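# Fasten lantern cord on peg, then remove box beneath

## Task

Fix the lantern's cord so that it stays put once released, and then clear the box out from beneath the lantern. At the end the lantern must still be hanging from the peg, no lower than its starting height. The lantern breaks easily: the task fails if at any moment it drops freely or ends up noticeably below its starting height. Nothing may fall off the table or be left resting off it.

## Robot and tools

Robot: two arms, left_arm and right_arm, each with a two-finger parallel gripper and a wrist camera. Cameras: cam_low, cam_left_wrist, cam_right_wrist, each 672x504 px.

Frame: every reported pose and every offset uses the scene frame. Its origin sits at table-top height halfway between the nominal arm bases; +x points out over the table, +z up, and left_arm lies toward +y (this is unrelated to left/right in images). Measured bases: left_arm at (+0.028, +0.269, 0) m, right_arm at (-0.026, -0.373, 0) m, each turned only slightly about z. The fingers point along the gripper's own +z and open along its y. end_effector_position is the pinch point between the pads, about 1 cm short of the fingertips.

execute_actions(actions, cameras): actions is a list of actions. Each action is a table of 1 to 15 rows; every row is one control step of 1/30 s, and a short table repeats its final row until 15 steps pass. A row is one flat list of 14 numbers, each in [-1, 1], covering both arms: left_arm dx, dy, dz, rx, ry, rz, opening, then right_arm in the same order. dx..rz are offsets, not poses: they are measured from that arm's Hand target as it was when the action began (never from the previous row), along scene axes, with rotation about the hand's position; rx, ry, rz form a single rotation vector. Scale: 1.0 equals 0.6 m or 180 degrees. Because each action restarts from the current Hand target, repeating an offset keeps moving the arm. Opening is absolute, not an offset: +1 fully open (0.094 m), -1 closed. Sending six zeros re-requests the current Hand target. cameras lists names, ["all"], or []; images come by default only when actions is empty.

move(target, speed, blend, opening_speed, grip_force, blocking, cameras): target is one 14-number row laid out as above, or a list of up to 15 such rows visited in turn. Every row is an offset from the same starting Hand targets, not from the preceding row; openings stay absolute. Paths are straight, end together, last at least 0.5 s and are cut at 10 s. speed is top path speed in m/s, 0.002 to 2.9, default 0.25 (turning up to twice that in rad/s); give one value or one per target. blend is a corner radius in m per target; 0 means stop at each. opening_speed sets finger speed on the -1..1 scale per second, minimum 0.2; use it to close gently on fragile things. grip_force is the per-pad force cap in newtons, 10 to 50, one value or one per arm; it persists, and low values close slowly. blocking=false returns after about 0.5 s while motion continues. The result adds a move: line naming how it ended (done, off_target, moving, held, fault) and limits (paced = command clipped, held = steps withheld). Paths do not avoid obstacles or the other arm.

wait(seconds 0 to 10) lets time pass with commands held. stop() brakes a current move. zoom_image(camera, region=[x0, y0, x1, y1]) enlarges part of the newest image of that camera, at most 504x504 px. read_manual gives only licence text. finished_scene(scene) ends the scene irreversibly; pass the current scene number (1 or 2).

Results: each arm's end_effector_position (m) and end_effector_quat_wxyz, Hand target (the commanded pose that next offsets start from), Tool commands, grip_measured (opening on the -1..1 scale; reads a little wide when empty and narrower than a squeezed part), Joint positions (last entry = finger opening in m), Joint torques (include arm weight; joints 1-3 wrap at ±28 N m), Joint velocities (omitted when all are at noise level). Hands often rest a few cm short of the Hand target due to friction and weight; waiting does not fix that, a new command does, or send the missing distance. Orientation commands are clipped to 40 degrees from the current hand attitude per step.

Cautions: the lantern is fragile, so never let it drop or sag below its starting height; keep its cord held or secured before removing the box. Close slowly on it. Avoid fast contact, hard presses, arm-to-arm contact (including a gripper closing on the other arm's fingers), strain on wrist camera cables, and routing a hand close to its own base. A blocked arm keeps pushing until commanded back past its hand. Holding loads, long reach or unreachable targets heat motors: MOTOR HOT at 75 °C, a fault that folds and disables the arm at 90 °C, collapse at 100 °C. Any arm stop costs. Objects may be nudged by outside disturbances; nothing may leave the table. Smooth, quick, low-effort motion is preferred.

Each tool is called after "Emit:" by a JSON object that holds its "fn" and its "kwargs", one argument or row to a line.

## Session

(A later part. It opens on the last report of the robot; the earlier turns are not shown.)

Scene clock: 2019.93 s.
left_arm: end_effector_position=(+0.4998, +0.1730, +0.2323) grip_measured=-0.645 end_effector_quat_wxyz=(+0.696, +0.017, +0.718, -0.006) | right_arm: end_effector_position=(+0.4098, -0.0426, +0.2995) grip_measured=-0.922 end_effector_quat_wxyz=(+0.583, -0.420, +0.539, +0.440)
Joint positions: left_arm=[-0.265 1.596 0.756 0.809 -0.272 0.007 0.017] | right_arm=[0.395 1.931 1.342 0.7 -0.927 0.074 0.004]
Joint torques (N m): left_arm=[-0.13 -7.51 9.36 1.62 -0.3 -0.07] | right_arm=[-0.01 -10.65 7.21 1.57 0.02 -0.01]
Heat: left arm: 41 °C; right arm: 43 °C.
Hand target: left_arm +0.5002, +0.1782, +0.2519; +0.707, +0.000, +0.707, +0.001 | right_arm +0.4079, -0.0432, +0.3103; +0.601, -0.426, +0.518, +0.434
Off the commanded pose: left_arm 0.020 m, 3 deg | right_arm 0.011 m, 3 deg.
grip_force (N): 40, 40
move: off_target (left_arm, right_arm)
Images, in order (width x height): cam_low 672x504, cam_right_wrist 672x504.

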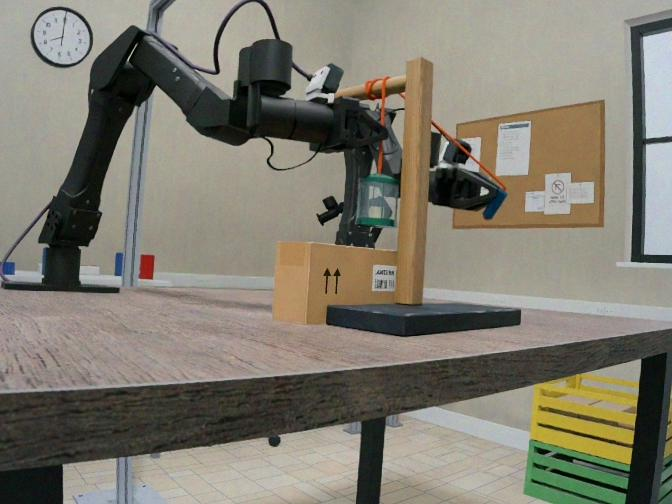

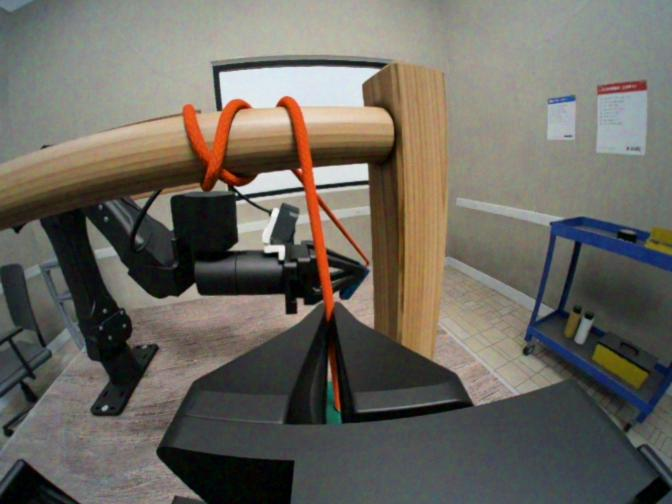

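Emit:
{"fn": "move", "kwargs": {
  "target": [-0.033, -0.05, 0.0333, 0, 0, 0, -1, 0, 0, -0.0167, 0, 0, 0, -1],
  "cameras": ["cam_low", "cam_right_wrist"],
  "speed": 0.03
}}

Emit:
{"fn": "zoom_image", "kwargs": {
  "camera": "cam_low",
  "region": [280, 40, 500, 290]
}}

Emit:
{"fn": "zoom_image", "kwargs": {
  "camera": "cam_right_wrist",
  "region": [100, 50, 440, 450]
}}

Scene clock: 2029.50 s.
left_arm: end_effector_position=(+0.4812, +0.1484, +0.2426) grip_measured=-0.645 end_effector_quat_wxyz=(+0.686, +0.015, +0.727, +0.008) | right_arm: end_effector_position=(+0.4087, -0.0430, +0.2890) grip_measured=-0.922 end_effector_quat_wxyz=(+0.579, -0.419, +0.542, +0.441)
Joint positions: left_arm=[-0.375 1.527 0.77 0.693 -0.405 0.007 0.017] | right_arm=[0.395 1.938 1.315 0.724 -0.927 0.074 0.004]
Joint torques (N m): left_arm=[-0.64 -7.5 10.02 1.76 -0.12 -0.06] | right_arm=[0.01 -10.17 7.36 1.67 0.02 -0.01]
Heat: left arm: 41 °C; right arm: 42 °C.
Hand target: left_arm +0.4804, +0.1483, +0.2718; +0.707, +0.000, +0.708, +0.001 | right_arm +0.4079, -0.0432, +0.3002; +0.601, -0.426, +0.518, +0.434
Off the commanded pose: left_arm 0.029 m, 4 deg | right_arm 0.011 m, 4 deg.
grip_force (N): 40, 40
move: off_target (left_arm, right_arm)
Images, in order (width x height): cam_low 672x504, cam_right_wrist 672x504.

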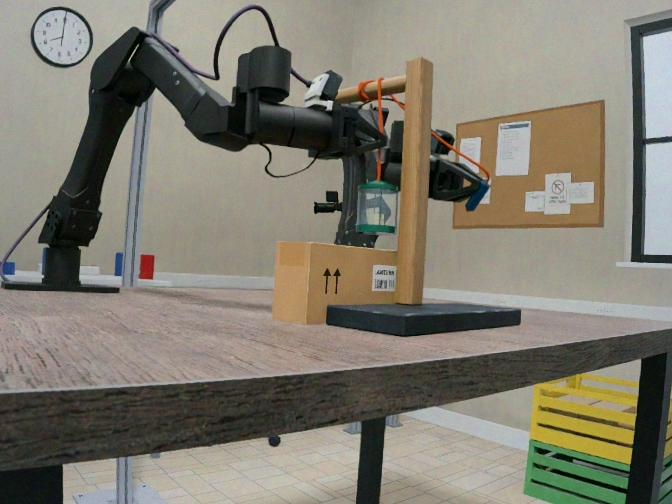

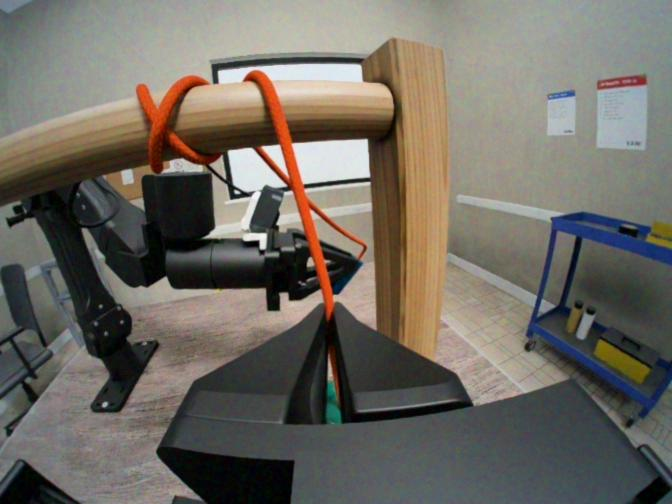

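Scaled by 2.016 from the camera's 672x504 image, which has a finer 960x720 frame.

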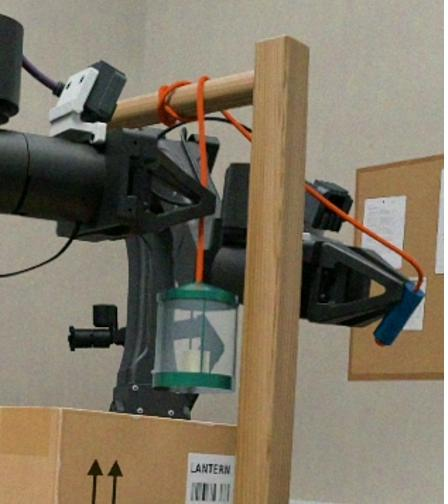

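Scaled by 1.260 from the camera's 672x504 image, which has a finer 960x720 frame.

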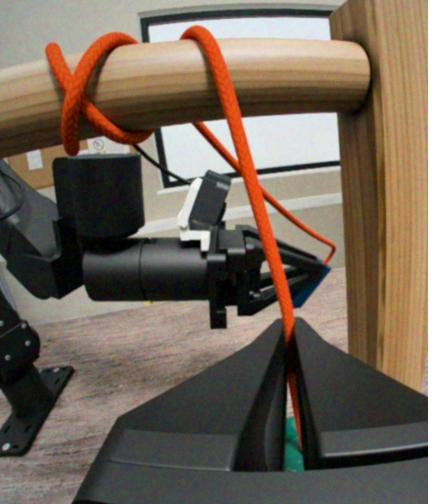

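Emit:
{"fn": "move", "kwargs": {
  "target": [
    [0, 0, 0, 0, 0, 0, -1, 0, 0, 0.075, 0, 0, 0, -1],
    [0.066, 0.133, -0.061, 0, 0, 0, -1, 0, 0, 0.075, 0, 0, 0, -1]
  ],
  "cameras": ["cam_low", "cam_right_wrist"],
  "speed": 0.05
}}

Emit:
{"fn": "zoom_image", "kwargs": {
  "camera": "cam_low",
  "region": [280, 40, 500, 290]
}}

Emit:
{"fn": "zoom_image", "kwargs": {
  "camera": "cam_right_wrist",
  "region": [100, 50, 440, 450]
}}

Scene clock: 2064.93 s.
left_arm: end_effector_position=(+0.5085, +0.1936, +0.2663) grip_measured=-0.645 end_effector_quat_wxyz=(+0.738, +0.041, +0.672, -0.044) | right_arm: end_effector_position=(+0.4140, -0.0409, +0.2915) grip_measured=-0.922 end_effector_quat_wxyz=(+0.559, -0.413, +0.563, +0.447)
Joint positions: left_arm=[-0.14 1.596 0.77 0.92 -0.057 0.007 0.017] | right_arm=[0.395 1.938 1.372 0.606 -0.927 0.074 0.004]
Joint torques (N m): left_arm=[3.66 -3.36 6.87 1.29 -0.72 -0.05] | right_arm=[0.01 -15.15 11.33 1.36 -0.01 0.02]
Heat: left arm: 41 °C; right arm: 41 °C.
Hand target: left_arm +0.5200, +0.2281, +0.2353; +0.707, +0.000, +0.707, +0.001 | right_arm +0.4079, -0.0432, +0.3451; +0.601, -0.426, +0.518, +0.434
Off the commanded pose: left_arm 0.048 m, 9 deg | right_arm 0.054 m, 7 deg.
grip_force (N): 40, 40
move: off_target (left_arm, right_arm)
Images, in order (width x height): cam_low 672x504, cam_right_wrist 672x504.

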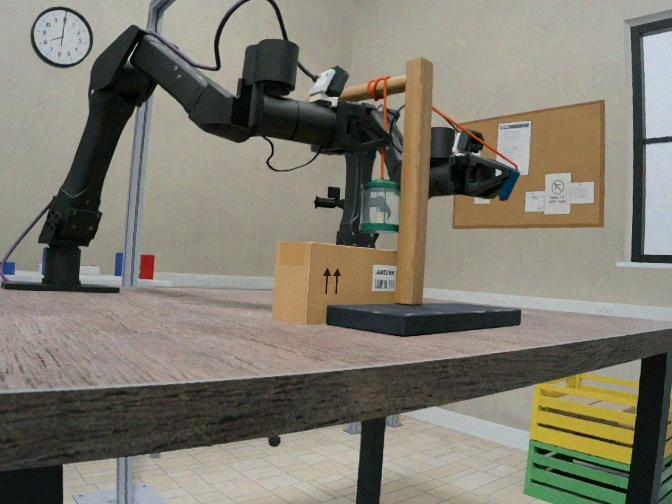

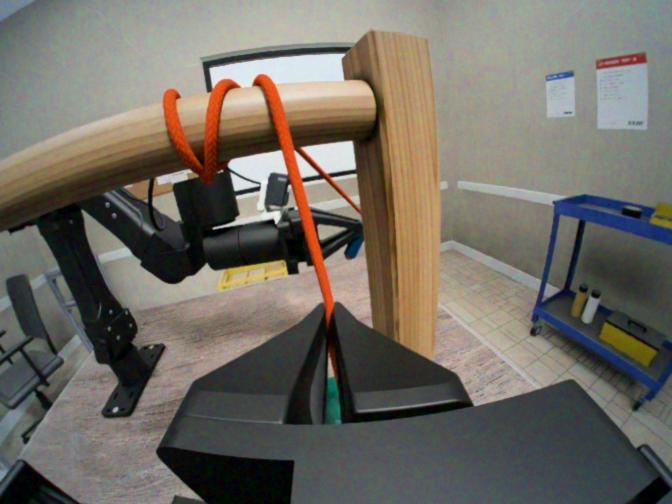

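Scaled by 2.016 from the camera's 672x504 image, which has a finer 960x720 frame.

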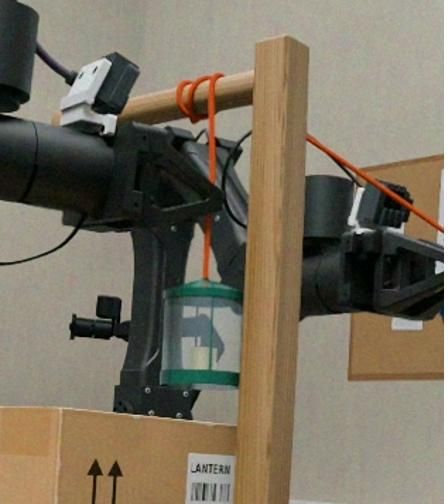

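Scaled by 1.260 from the camera's 672x504 image, which has a finer 960x720 frame.

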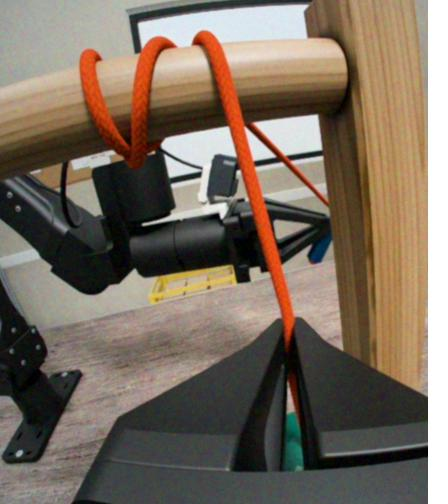

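Emit:
{"fn": "move", "kwargs": {
  "target": [
    [-0.1667, -0.1802, 0.0578, 0, 0, -0.0833, -1, 0, 0, 0, 0, 0, 0, -1],
    [-0.3333, -0.2968, 0.0245, 0, 0, -0.1667, -1, 0, 0, 0, 0, 0, 0, -1],
    [-0.4, -0.4135, 0.0245, 0, 0, -0.1389, -1, 0, 0, 0, 0, 0, 0, -1],
    [-0.45, -0.5552, 0.0578, 0, 0, -0.111, -1, 0, 0, 0, 0, 0, 0, -1]
  ],
  "cameras": ["all"],
  "speed": 0.1,
  "blend": [0.03, 0.03, 0.03, 0]
}}

Emit:
{"fn": "zoom_image", "kwargs": {
  "camera": "cam_left_wrist",
  "region": [0, 0, 400, 350]
}}

Scene clock: 2091.37 s.
left_arm: end_effector_position=(+0.2494, -0.1015, +0.2645) grip_measured=-0.645 end_effector_quat_wxyz=(+0.694, +0.132, +0.697, -0.123) | right_arm: end_effector_position=(+0.4141, -0.0409, +0.2903) grip_measured=-0.922 end_effector_quat_wxyz=(+0.557, -0.412, +0.566, +0.447)
Joint positions: left_arm=[-1.364 1.558 0.84 0.706 -1.039 0.001 0.017] | right_arm=[0.395 1.938 1.372 0.599 -0.927 0.074 0.004]
Joint torques (N m): left_arm=[-0.35 -4.08 9.78 1.49 -0.24 -0.01] | right_arm=[-0.01 -15.19 11.26 1.42 -0.02 0.01]
Heat: left arm: 40 °C; right arm: 45 °C.
Hand target: left_arm +0.2501, -0.1050, +0.2699; +0.696, +0.123, +0.697, -0.122 | right_arm +0.4079, -0.0432, +0.3452; +0.601, -0.426, +0.518, +0.434
Off the commanded pose: left_arm 0.007 m, 1 deg | right_arm 0.055 m, 8 deg.
grip_force (N): 40, 40
move: off_target (right_arm)

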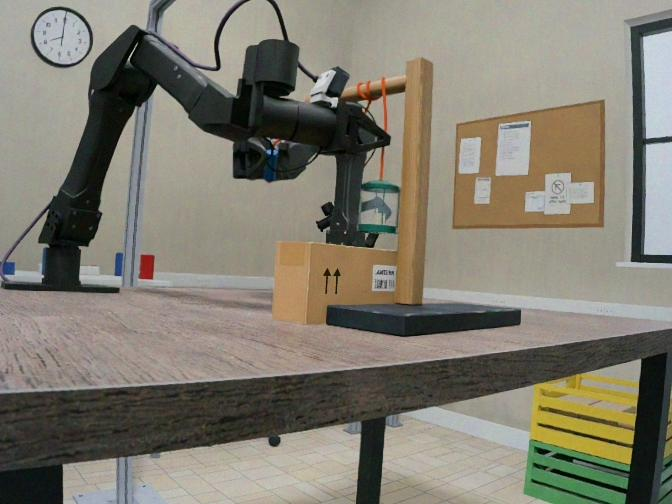

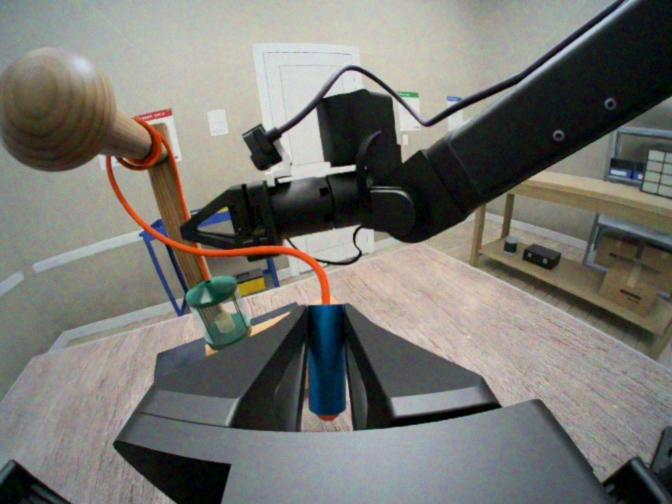

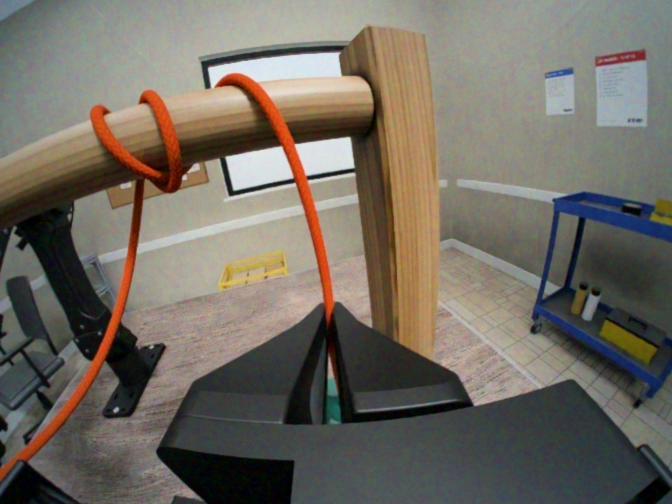

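Scaled by 1.260 from the camera's 672x504 image, which has a finer 960x720 frame.

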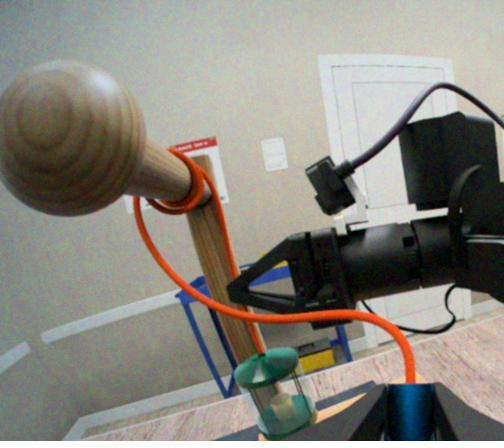

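Emit:
{"fn": "move", "kwargs": {
  "target": [
    [-0.0417, -0.0083, 0.15, 0, 0, 0, -1, 0, 0, 0, 0, 0, 0, -1],
    [-0.0417, -0.0083, 0.35, 0, 0, 0, -1, 0, 0, 0, 0, 0, 0, -1],
    [0.1, 0.025, 0.3583, 0, 0, 0.0278, -1, 0, 0, 0, 0, 0, 0, -1]
  ],
  "cameras": ["all"],
  "speed": 0.1,
  "blend": [0.02, 0.03, 0]
}}

Emit:
{"fn": "zoom_image", "kwargs": {
  "camera": "cam_right_wrist",
  "region": [0, 0, 440, 400]
}}

Scene clock: 2118.43 s.
left_arm: end_effector_position=(+0.3084, -0.0873, +0.4788) grip_measured=-0.645 end_effector_quat_wxyz=(+0.700, +0.098, +0.703, -0.084) | right_arm: end_effector_position=(+0.4141, -0.0409, +0.2903) grip_measured=-0.922 end_effector_quat_wxyz=(+0.557, -0.412, +0.566, +0.447)
Joint positions: left_arm=[-1.206 1.591 1.753 -0.175 -0.987 0.008 0.017] | right_arm=[0.395 1.938 1.372 0.599 -0.927 0.074 0.004]
Joint torques (N m): left_arm=[0.18 -4.31 9.89 1.47 0.03 -0.13] | right_arm=[-0.01 -15.19 11.28 1.42 -0.02 0.02]
Heat: left arm: 41 °C; right arm: 46 °C.
Hand target: left_arm +0.3100, -0.0899, +0.4851; +0.701, +0.092, +0.701, -0.092 | right_arm +0.4079, -0.0432, +0.3452; +0.601, -0.426, +0.518, +0.434
Off the commanded pose: left_arm 0.007 m, 1 deg | right_arm 0.055 m, 8 deg.
grip_force (N): 40, 40
move: off_target (right_arm)

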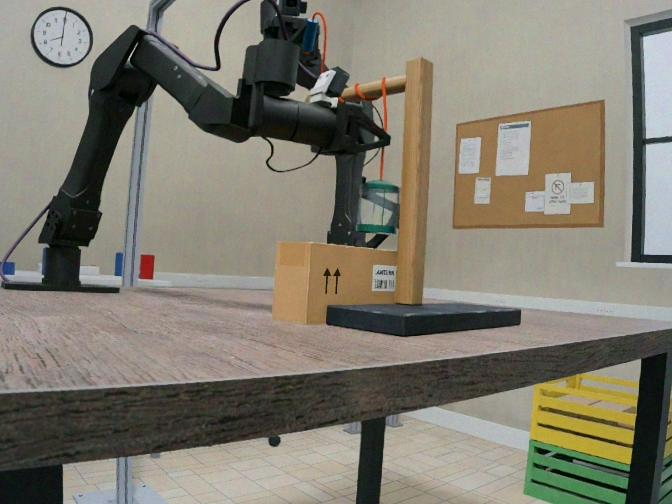

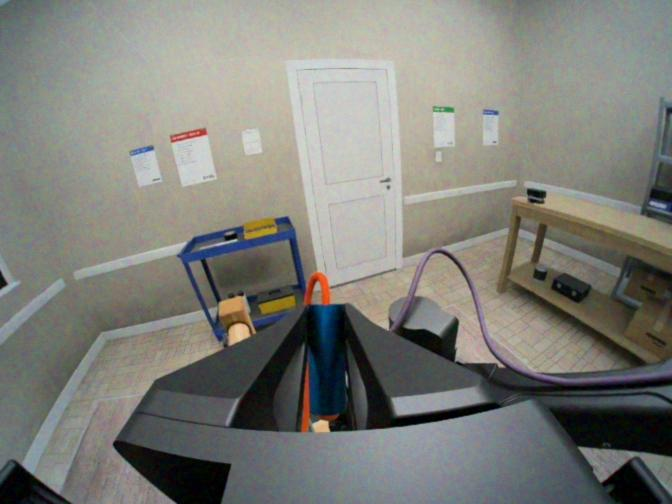

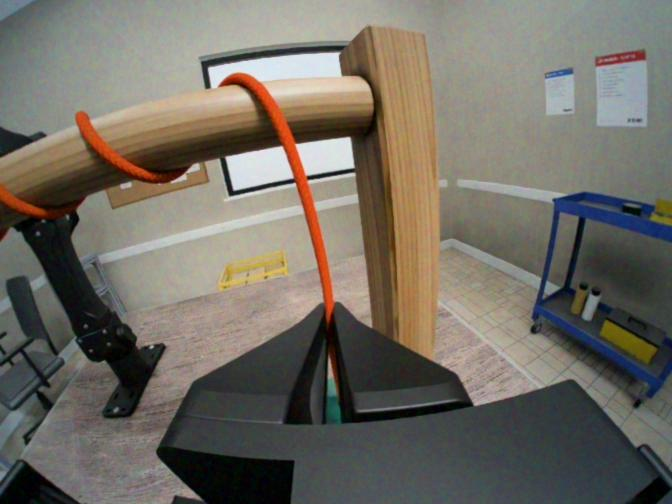

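Scaled by 1.145 from the camera's 672x504 image, which has a finer 960x720 frame.

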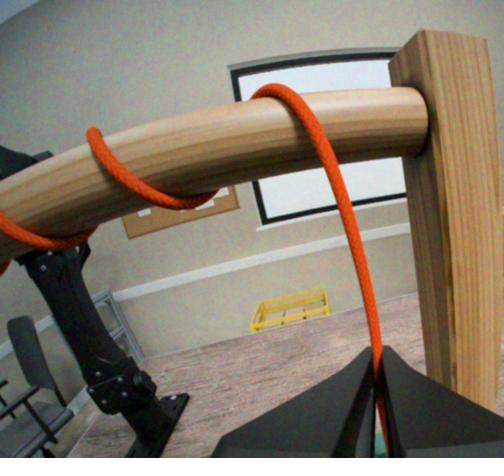

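Emit:
{"fn": "move", "kwargs": {
  "target": [
    [0.05, 0.2332, 0, 0, 0, -0.0833, -1, 0, 0, 0, 0, 0, 0, -1],
    [0.1, 0.2832, -0.2417, 0, 0, -0.0833, -1, 0, 0, 0, 0, 0, 0, -1]
  ],
  "cameras": ["all"],
  "speed": 0.1,
  "blend": [0.03, 0]
}}

Emit:
{"fn": "zoom_image", "kwargs": {
  "camera": "cam_right_wrist",
  "region": [0, 0, 440, 400]
}}

Emit:
{"fn": "zoom_image", "kwargs": {
  "camera": "cam_left_wrist",
  "region": [260, 0, 672, 330]
}}

Scene clock: 2134.93 s.
left_arm: end_effector_position=(+0.3729, +0.0775, +0.3324) grip_measured=-0.645 end_effector_quat_wxyz=(+0.674, +0.186, +0.693, -0.176) | right_arm: end_effector_position=(+0.4141, -0.0409, +0.2903) grip_measured=-0.922 end_effector_quat_wxyz=(+0.557, -0.412, +0.566, +0.447)
Joint positions: left_arm=[-0.464 1.064 0.787 0.247 0.015 0.007 0.017] | right_arm=[0.395 1.938 1.372 0.599 -0.927 0.074 0.004]
Joint torques (N m): left_arm=[0.61 -3.32 7.49 2.06 0.14 -0.06] | right_arm=[-0.01 -15.19 11.26 1.42 -0.01 0.02]
Heat: left arm: 40 °C; right arm: 46 °C.
Hand target: left_arm +0.3700, +0.0799, +0.3399; +0.683, +0.183, +0.683, -0.182 | right_arm +0.4079, -0.0432, +0.3452; +0.601, -0.426, +0.518, +0.434
Off the commanded pose: left_arm 0.009 m, 2 deg | right_arm 0.055 m, 8 deg.
grip_force (N): 40, 40
move: off_target (right_arm)

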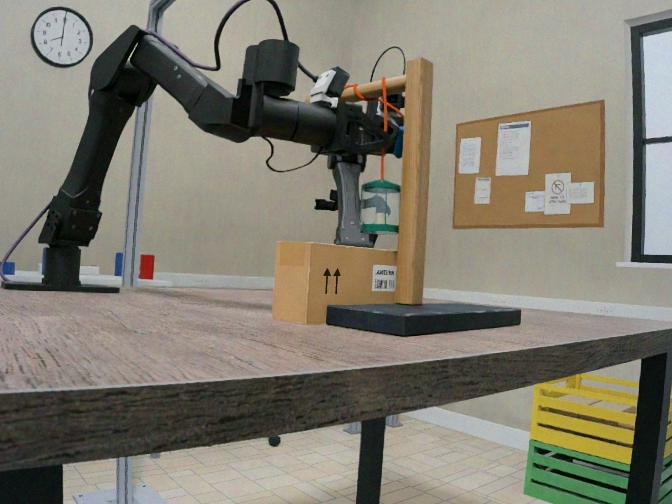

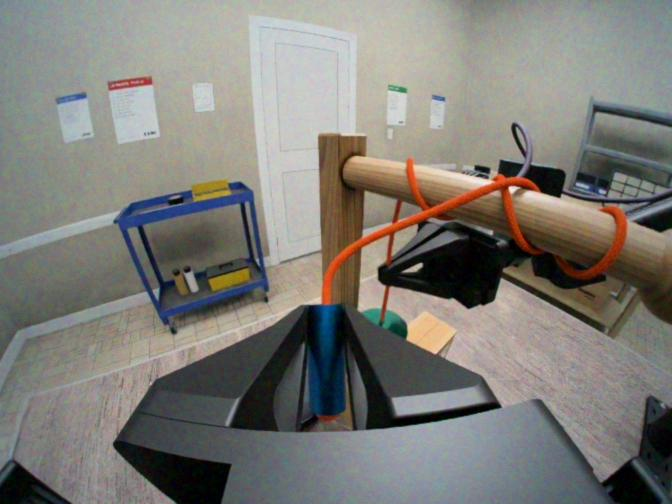

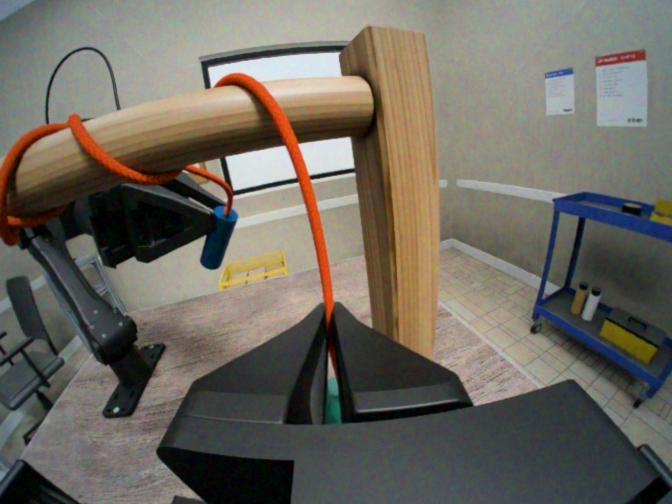

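Scaled by 1.145 from the camera's 672x504 image, which has a finer 960x720 frame.

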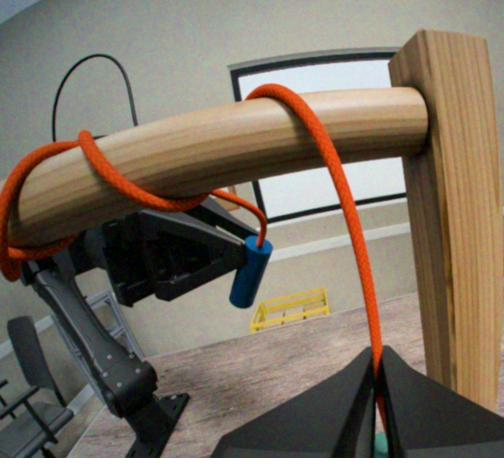

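Scaled by 1.223 from the camera's 672x504 image, which has a finer 960x720 frame.

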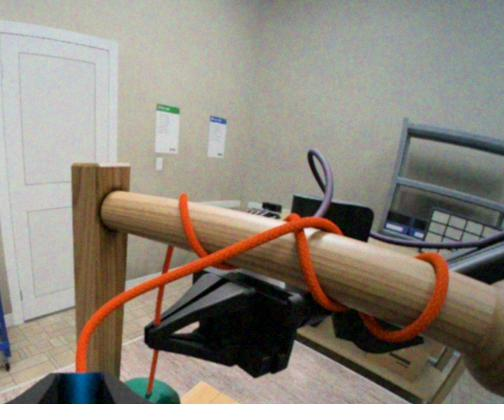

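Emit:
{"fn": "zoom_image", "kwargs": {
  "camera": "cam_left_wrist",
  "region": [470, 140, 672, 300]
}}

Emit:
{"fn": "zoom_image", "kwargs": {
  "camera": "cam_right_wrist",
  "region": [0, 80, 250, 280]
}}

Scaled by 2.495 from the camera's 672x504 image, which has a finer 960x720 frame.

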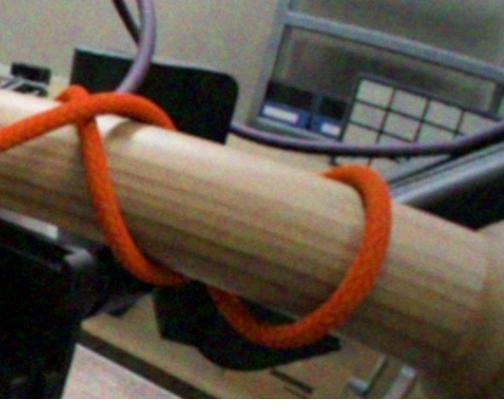

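Scaled by 2.016 from the camera's 672x504 image, which has a finer 960x720 frame.

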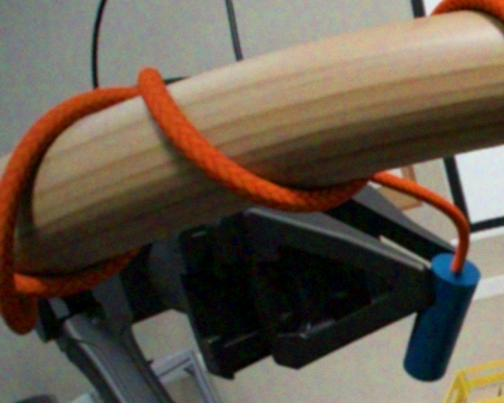

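Emit:
{"fn": "move", "kwargs": {
  "target": [0.15, 0.0835, -0.033, 0, 0, 0.0833, -1, 0, 0, 0, 0, 0, 0, -1],
  "cameras": ["all"],
  "speed": 0.06
}}

Emit:
{"fn": "zoom_image", "kwargs": {
  "camera": "cam_right_wrist",
  "region": [0, 0, 440, 400]
}}

Emit:
{"fn": "zoom_image", "kwargs": {
  "camera": "cam_left_wrist",
  "region": [300, 50, 672, 350]
}}

Scene clock: 2154.80 s.
left_arm: end_effector_position=(+0.4417, +0.1024, +0.3269) grip_measured=-0.645 end_effector_quat_wxyz=(+0.706, +0.135, +0.682, -0.135) | right_arm: end_effector_position=(+0.4141, -0.0409, +0.2903) grip_measured=-0.922 end_effector_quat_wxyz=(+0.557, -0.412, +0.566, +0.447)
Joint positions: left_arm=[-0.346 1.299 0.842 0.491 -0.001 0.007 0.017] | right_arm=[0.395 1.938 1.372 0.599 -0.927 0.074 0.004]
Joint torques (N m): left_arm=[3.07 -2.3 9.73 1.56 -0.75 -0.06] | right_arm=[-0.01 -15.19 11.26 1.42 -0.01 0.01]
Heat: left arm: 41 °C; right arm: 47 °C.
Hand target: left_arm +0.4600, +0.1300, +0.3202; +0.701, +0.092, +0.701, -0.092 | right_arm +0.4079, -0.0432, +0.3452; +0.601, -0.426, +0.518, +0.434
Off the commanded pose: left_arm 0.034 m, 7 deg | right_arm 0.055 m, 8 deg.
grip_force (N): 40, 40
move: off_target (left_arm, right_arm)

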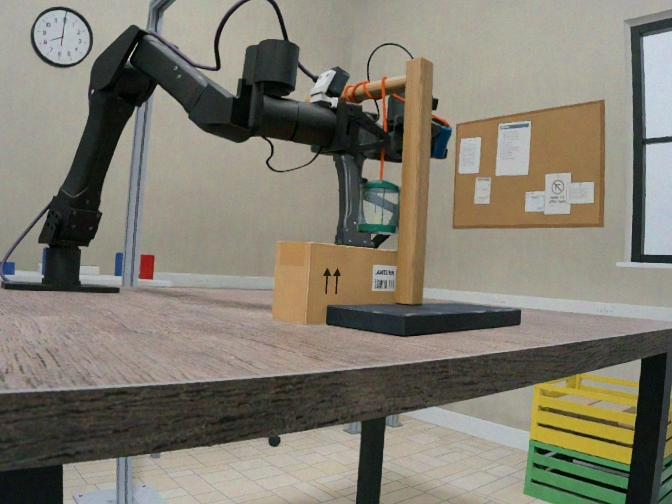

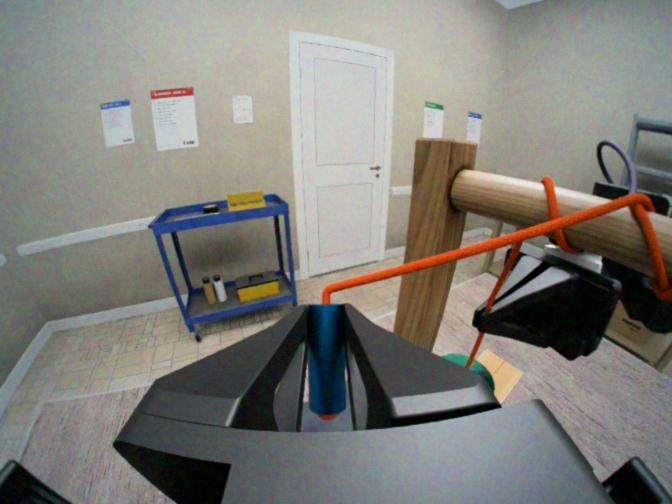

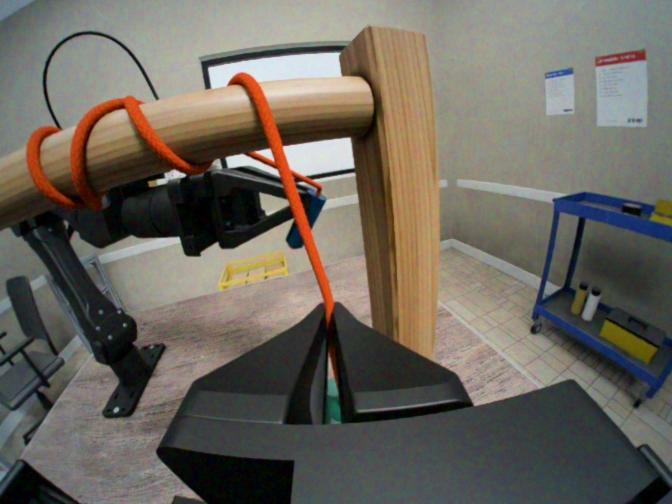

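Scaled by 1.145 from the camera's 672x504 image, which has a finer 960x720 frame.

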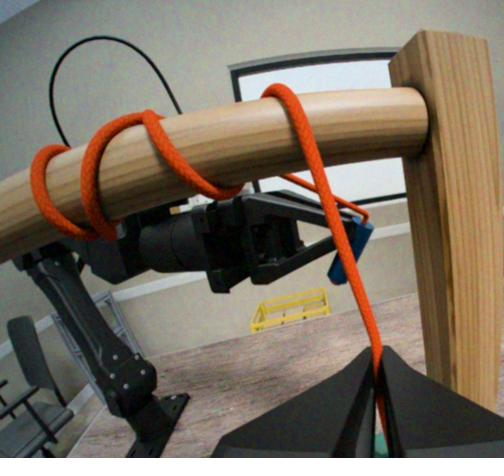

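Scaled by 1.355 from the camera's 672x504 image, which has a finer 960x720 frame.

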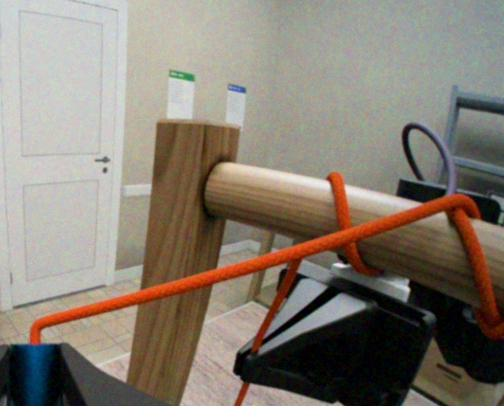

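Emit:
{"fn": "move", "kwargs": {
  "target": [0, 0, 0, 0, 0, 0, -1, 0, 0, -0.05, 0, 0, 0, -1],
  "cameras": ["cam_low", "cam_right_wrist"],
  "speed": 0.02
}}

Emit:
{"fn": "zoom_image", "kwargs": {
  "camera": "cam_low",
  "region": [280, 40, 500, 290]
}}

Emit:
{"fn": "zoom_image", "kwargs": {
  "camera": "cam_right_wrist",
  "region": [0, 0, 440, 400]
}}

Scene clock: 2172.20 s.
left_arm: end_effector_position=(+0.4421, +0.1032, +0.3271) grip_measured=-0.645 end_effector_quat_wxyz=(+0.706, +0.135, +0.682, -0.134) | right_arm: end_effector_position=(+0.4119, -0.0417, +0.2931) grip_measured=-0.922 end_effector_quat_wxyz=(+0.572, -0.417, +0.550, +0.443)
Joint positions: left_arm=[-0.344 1.299 0.842 0.492 -0.001 0.007 0.017] | right_arm=[0.395 1.938 1.35 0.667 -0.927 0.074 0.004]
Joint torques (N m): left_arm=[2.92 -2.22 9.7 1.54 -0.77 -0.06] | right_arm=[0.01 -11.86 7.45 1.71 0 -0.02]
Heat: left arm: 40 °C; right arm: 47 °C.
Hand target: left_arm +0.4600, +0.1300, +0.3200; +0.701, +0.092, +0.702, -0.092 | right_arm +0.4079, -0.0432, +0.3152; +0.601, -0.426, +0.518, +0.434
Off the commanded pose: left_arm 0.033 m, 7 deg | right_arm 0.022 m, 5 deg.
grip_force (N): 40, 40
move: off_target (left_arm, right_arm)
Images, in order (width x height): cam_low 672x504, cam_right_wrist 672x504.

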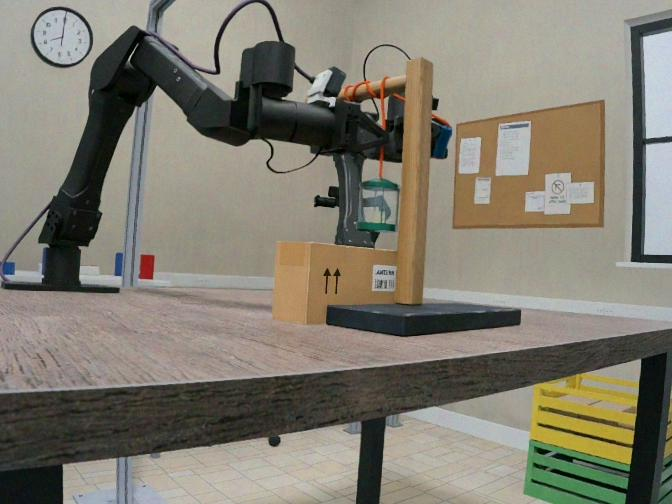

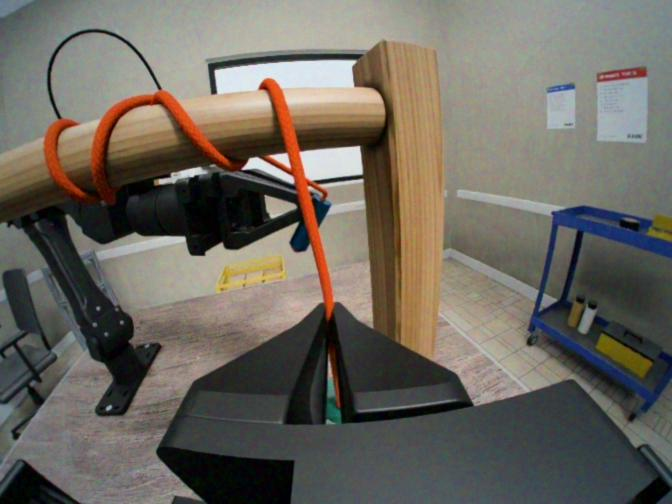

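Scaled by 2.016 from the camera's 672x504 image, which has a finer 960x720 frame.

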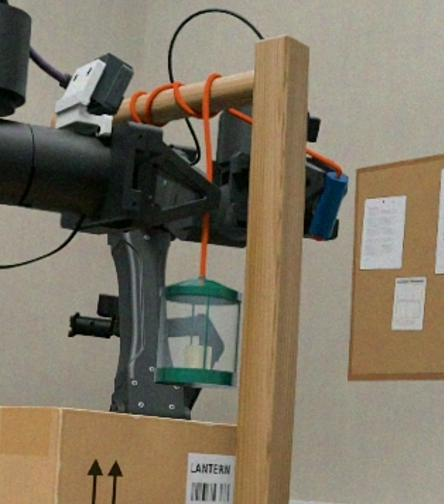

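Scaled by 1.145 from the camera's 672x504 image, which has a finer 960x720 frame.

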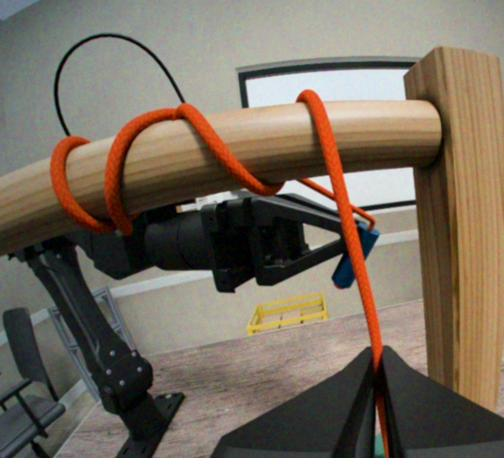

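Emit:
{"fn": "move", "kwargs": {
  "target": [
    [0, 0, 0, 0, 0, 0, -1, 0, 0, -0.0183, 0, 0, 0, -1],
    [-0.033, -0.055, 0.008, 0, 0, 0, -1, 0, 0, -0.0183, 0, 0, 0, -1]
  ],
  "cameras": ["cam_low", "cam_right_wrist"],
  "speed": 0.02
}}

Emit:
{"fn": "zoom_image", "kwargs": {
  "camera": "cam_low",
  "region": [280, 40, 500, 290]
}}

Emit:
{"fn": "zoom_image", "kwargs": {
  "camera": "cam_right_wrist",
  "region": [0, 0, 440, 400]
}}

Scene clock: 2185.37 s.
left_arm: end_effector_position=(+0.4371, +0.0965, +0.3139) grip_measured=-0.645 end_effector_quat_wxyz=(+0.694, +0.103, +0.706, -0.094) | right_arm: end_effector_position=(+0.4096, -0.0426, +0.2910) grip_measured=-0.922 end_effector_quat_wxyz=(+0.579, -0.419, +0.543, +0.442)
Joint positions: left_arm=[-0.445 1.299 0.842 0.439 -0.204 0.007 0.017] | right_arm=[0.395 1.938 1.325 0.711 -0.927 0.074 0.004]
Joint torques (N m): left_arm=[-0.47 -3.33 10.51 1.79 -0.19 -0.08] | right_arm=[-0.01 -10.62 7.31 1.66 0.02 -0.01]
Heat: left arm: 40 °C; right arm: 45 °C.
Hand target: left_arm +0.4402, +0.0970, +0.3248; +0.701, +0.092, +0.702, -0.092 | right_arm +0.4079, -0.0432, +0.3043; +0.601, -0.426, +0.518, +0.434
Off the commanded pose: left_arm 0.011 m, 2 deg | right_arm 0.013 m, 4 deg.
grip_force (N): 40, 40
move: off_target (left_arm, right_arm)
Images, in order (width x height): cam_low 672x504, cam_right_wrist 672x504.

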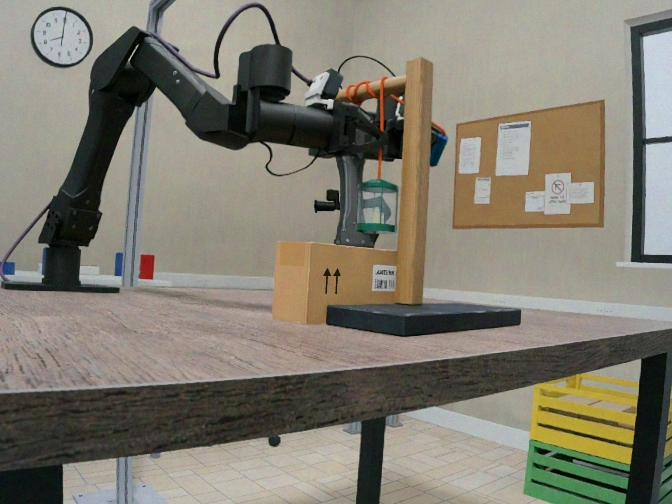

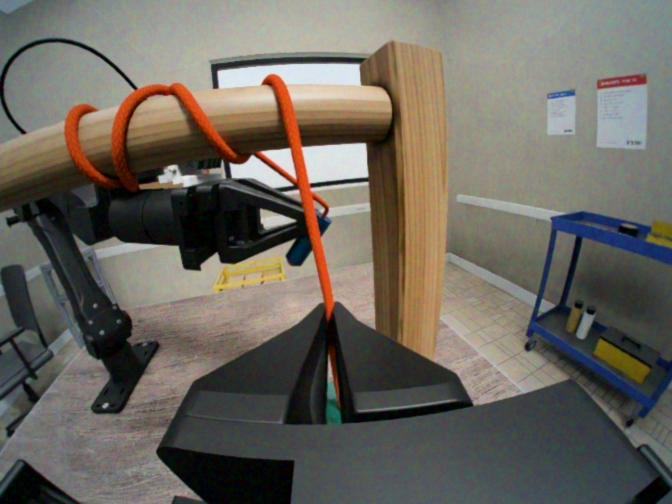

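Scaled by 2.016 from the camera's 672x504 image, which has a finer 960x720 frame.

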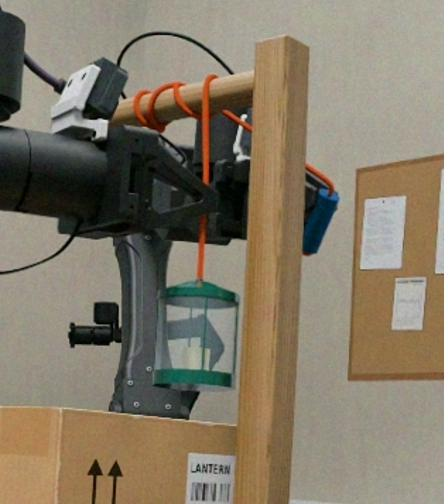

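Scaled by 1.145 from the camera's 672x504 image, which has a finer 960x720 frame.

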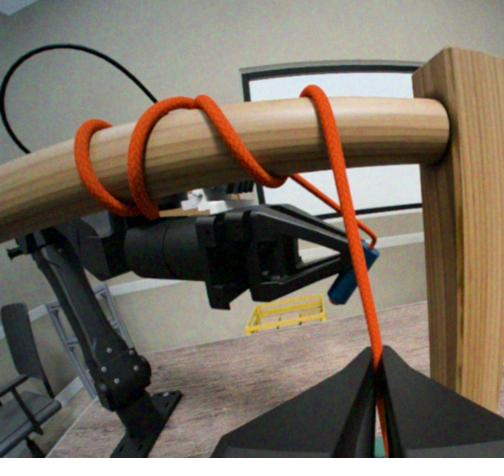

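Emit:
{"fn": "move", "kwargs": {
  "target": [-0.005, -0.02, 0.0, 0, 0, 0, -1, 0, 0, -0.0167, 0, 0, 0, -1],
  "cameras": ["cam_low", "cam_right_wrist"],
  "speed": 0.02
}}

Emit:
{"fn": "zoom_image", "kwargs": {
  "camera": "cam_low",
  "region": [280, 40, 500, 290]
}}

Emit:
{"fn": "zoom_image", "kwargs": {
  "camera": "cam_right_wrist",
  "region": [0, 0, 440, 400]
}}

Scene clock: 2196.07 s.
left_arm: end_effector_position=(+0.4336, +0.0872, +0.3123) grip_measured=-0.645 end_effector_quat_wxyz=(+0.693, +0.101, +0.708, -0.090) | right_arm: end_effector_position=(+0.4082, -0.0432, +0.2886) grip_measured=-0.922 end_effector_quat_wxyz=(+0.586, -0.421, +0.535, +0.439)
Joint positions: left_arm=[-0.487 1.307 0.846 0.437 -0.256 0.007 0.017] | right_arm=[0.395 1.943 1.305 0.758 -0.927 0.074 0.004]
Joint torques (N m): left_arm=[-0.59 -3.02 10.95 1.83 -0.1 -0.08] | right_arm=[-0.01 -9.8 7.06 1.57 0.02 -0.01]
Heat: left arm: 41 °C; right arm: 43 °C.
Hand target: left_arm +0.4372, +0.0850, +0.3250; +0.701, +0.092, +0.701, -0.092 | right_arm +0.4079, -0.0432, +0.2942; +0.601, -0.426, +0.518, +0.434
Off the commanded pose: left_arm 0.013 m, 2 deg | right_arm 0.006 m, 3 deg.
grip_force (N): 40, 40
move: off_target (left_arm, right_arm)
Images, in order (width x height): cam_low 672x504, cam_right_wrist 672x504.

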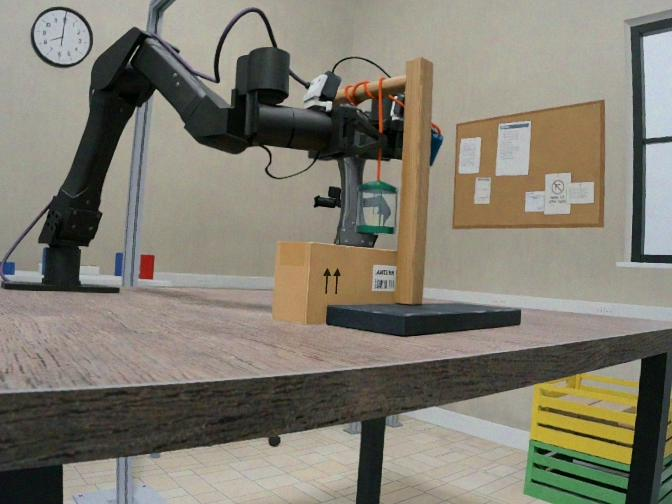

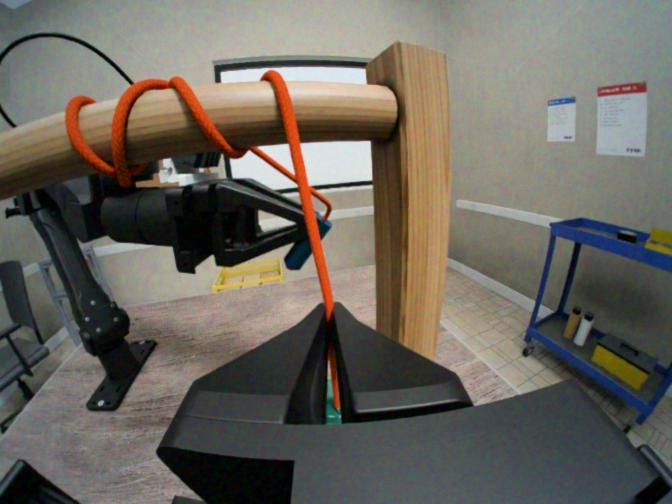

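Scaled by 2.016 from the camera's 672x504 image, which has a finer 960x720 frame.

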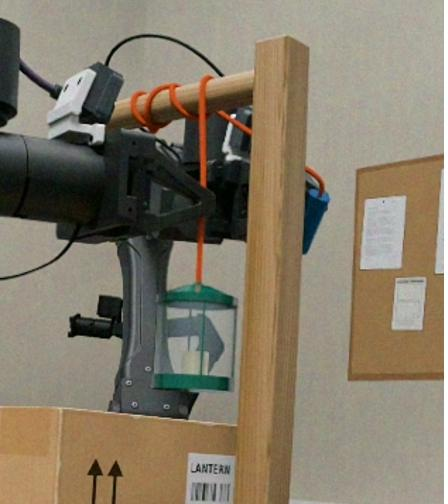

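Scaled by 1.145 from the camera's 672x504 image, which has a finer 960x720 frame.

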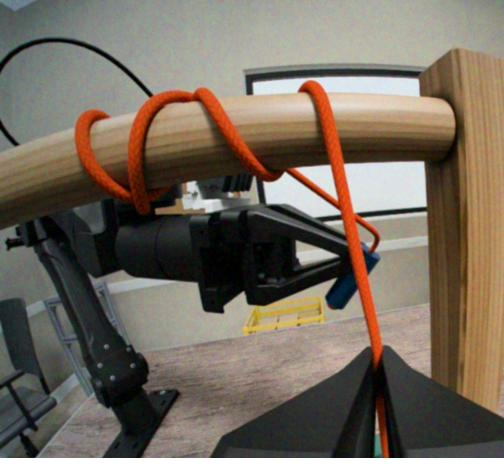

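Emit:
{"fn": "execute_actions", "kwargs": {
  "actions": []
}}

Scene clock: 2215.57 s.
left_arm: end_effector_position=(+0.4336, +0.0873, +0.3123) grip_measured=-0.645 end_effector_quat_wxyz=(+0.693, +0.101, +0.708, -0.090) | right_arm: end_effector_position=(+0.4082, -0.0432, +0.2886) grip_measured=-0.922 end_effector_quat_wxyz=(+0.586, -0.421, +0.535, +0.439)
Joint positions: left_arm=[-0.487 1.307 0.846 0.437 -0.256 0.007 0.017] | right_arm=[0.395 1.943 1.305 0.758 -0.927 0.074 0.004]
Joint velocities: within noise
Joint torques (N m): left_arm=[-0.64 -3.07 10.97 1.81 -0.14 -0.07] | right_arm=[-0.01 -9.81 7.06 1.57 0.03 -0.01]
Heat: left arm: 44 °C; right arm: 41 °C.
Hand target: left_arm +0.4372, +0.0850, +0.3250; +0.701, +0.092, +0.701, -0.092 | right_arm +0.4079, -0.0432, +0.2942; +0.601, -0.426, +0.518, +0.434
Tool commands: left_gripper/opening=-1.0 right_gripper/opening=-1.0
Off the commanded pose: left_arm 0.013 m, 2 deg | right_arm 0.006 m, 3 deg.
grip_force (N): 40, 40

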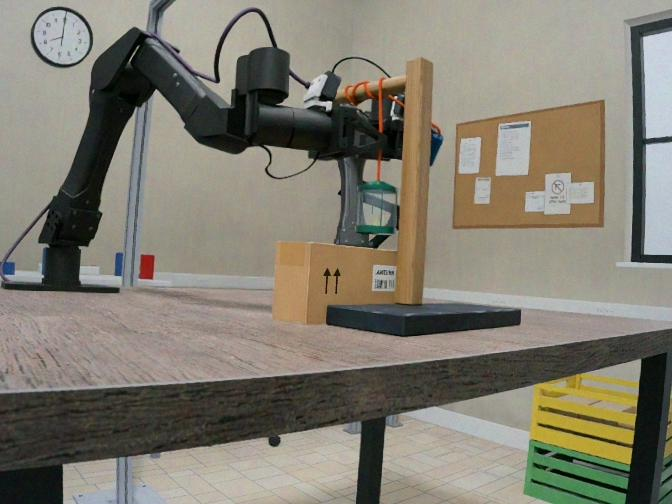

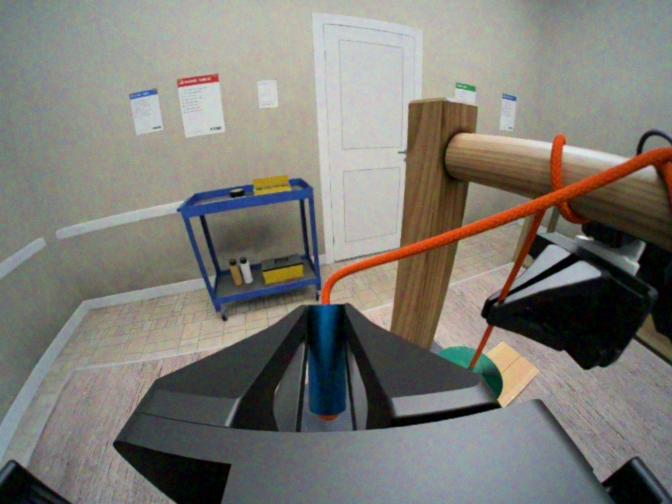

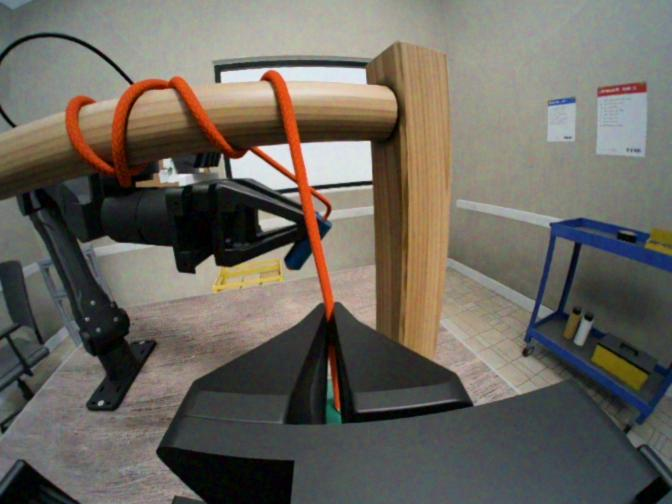

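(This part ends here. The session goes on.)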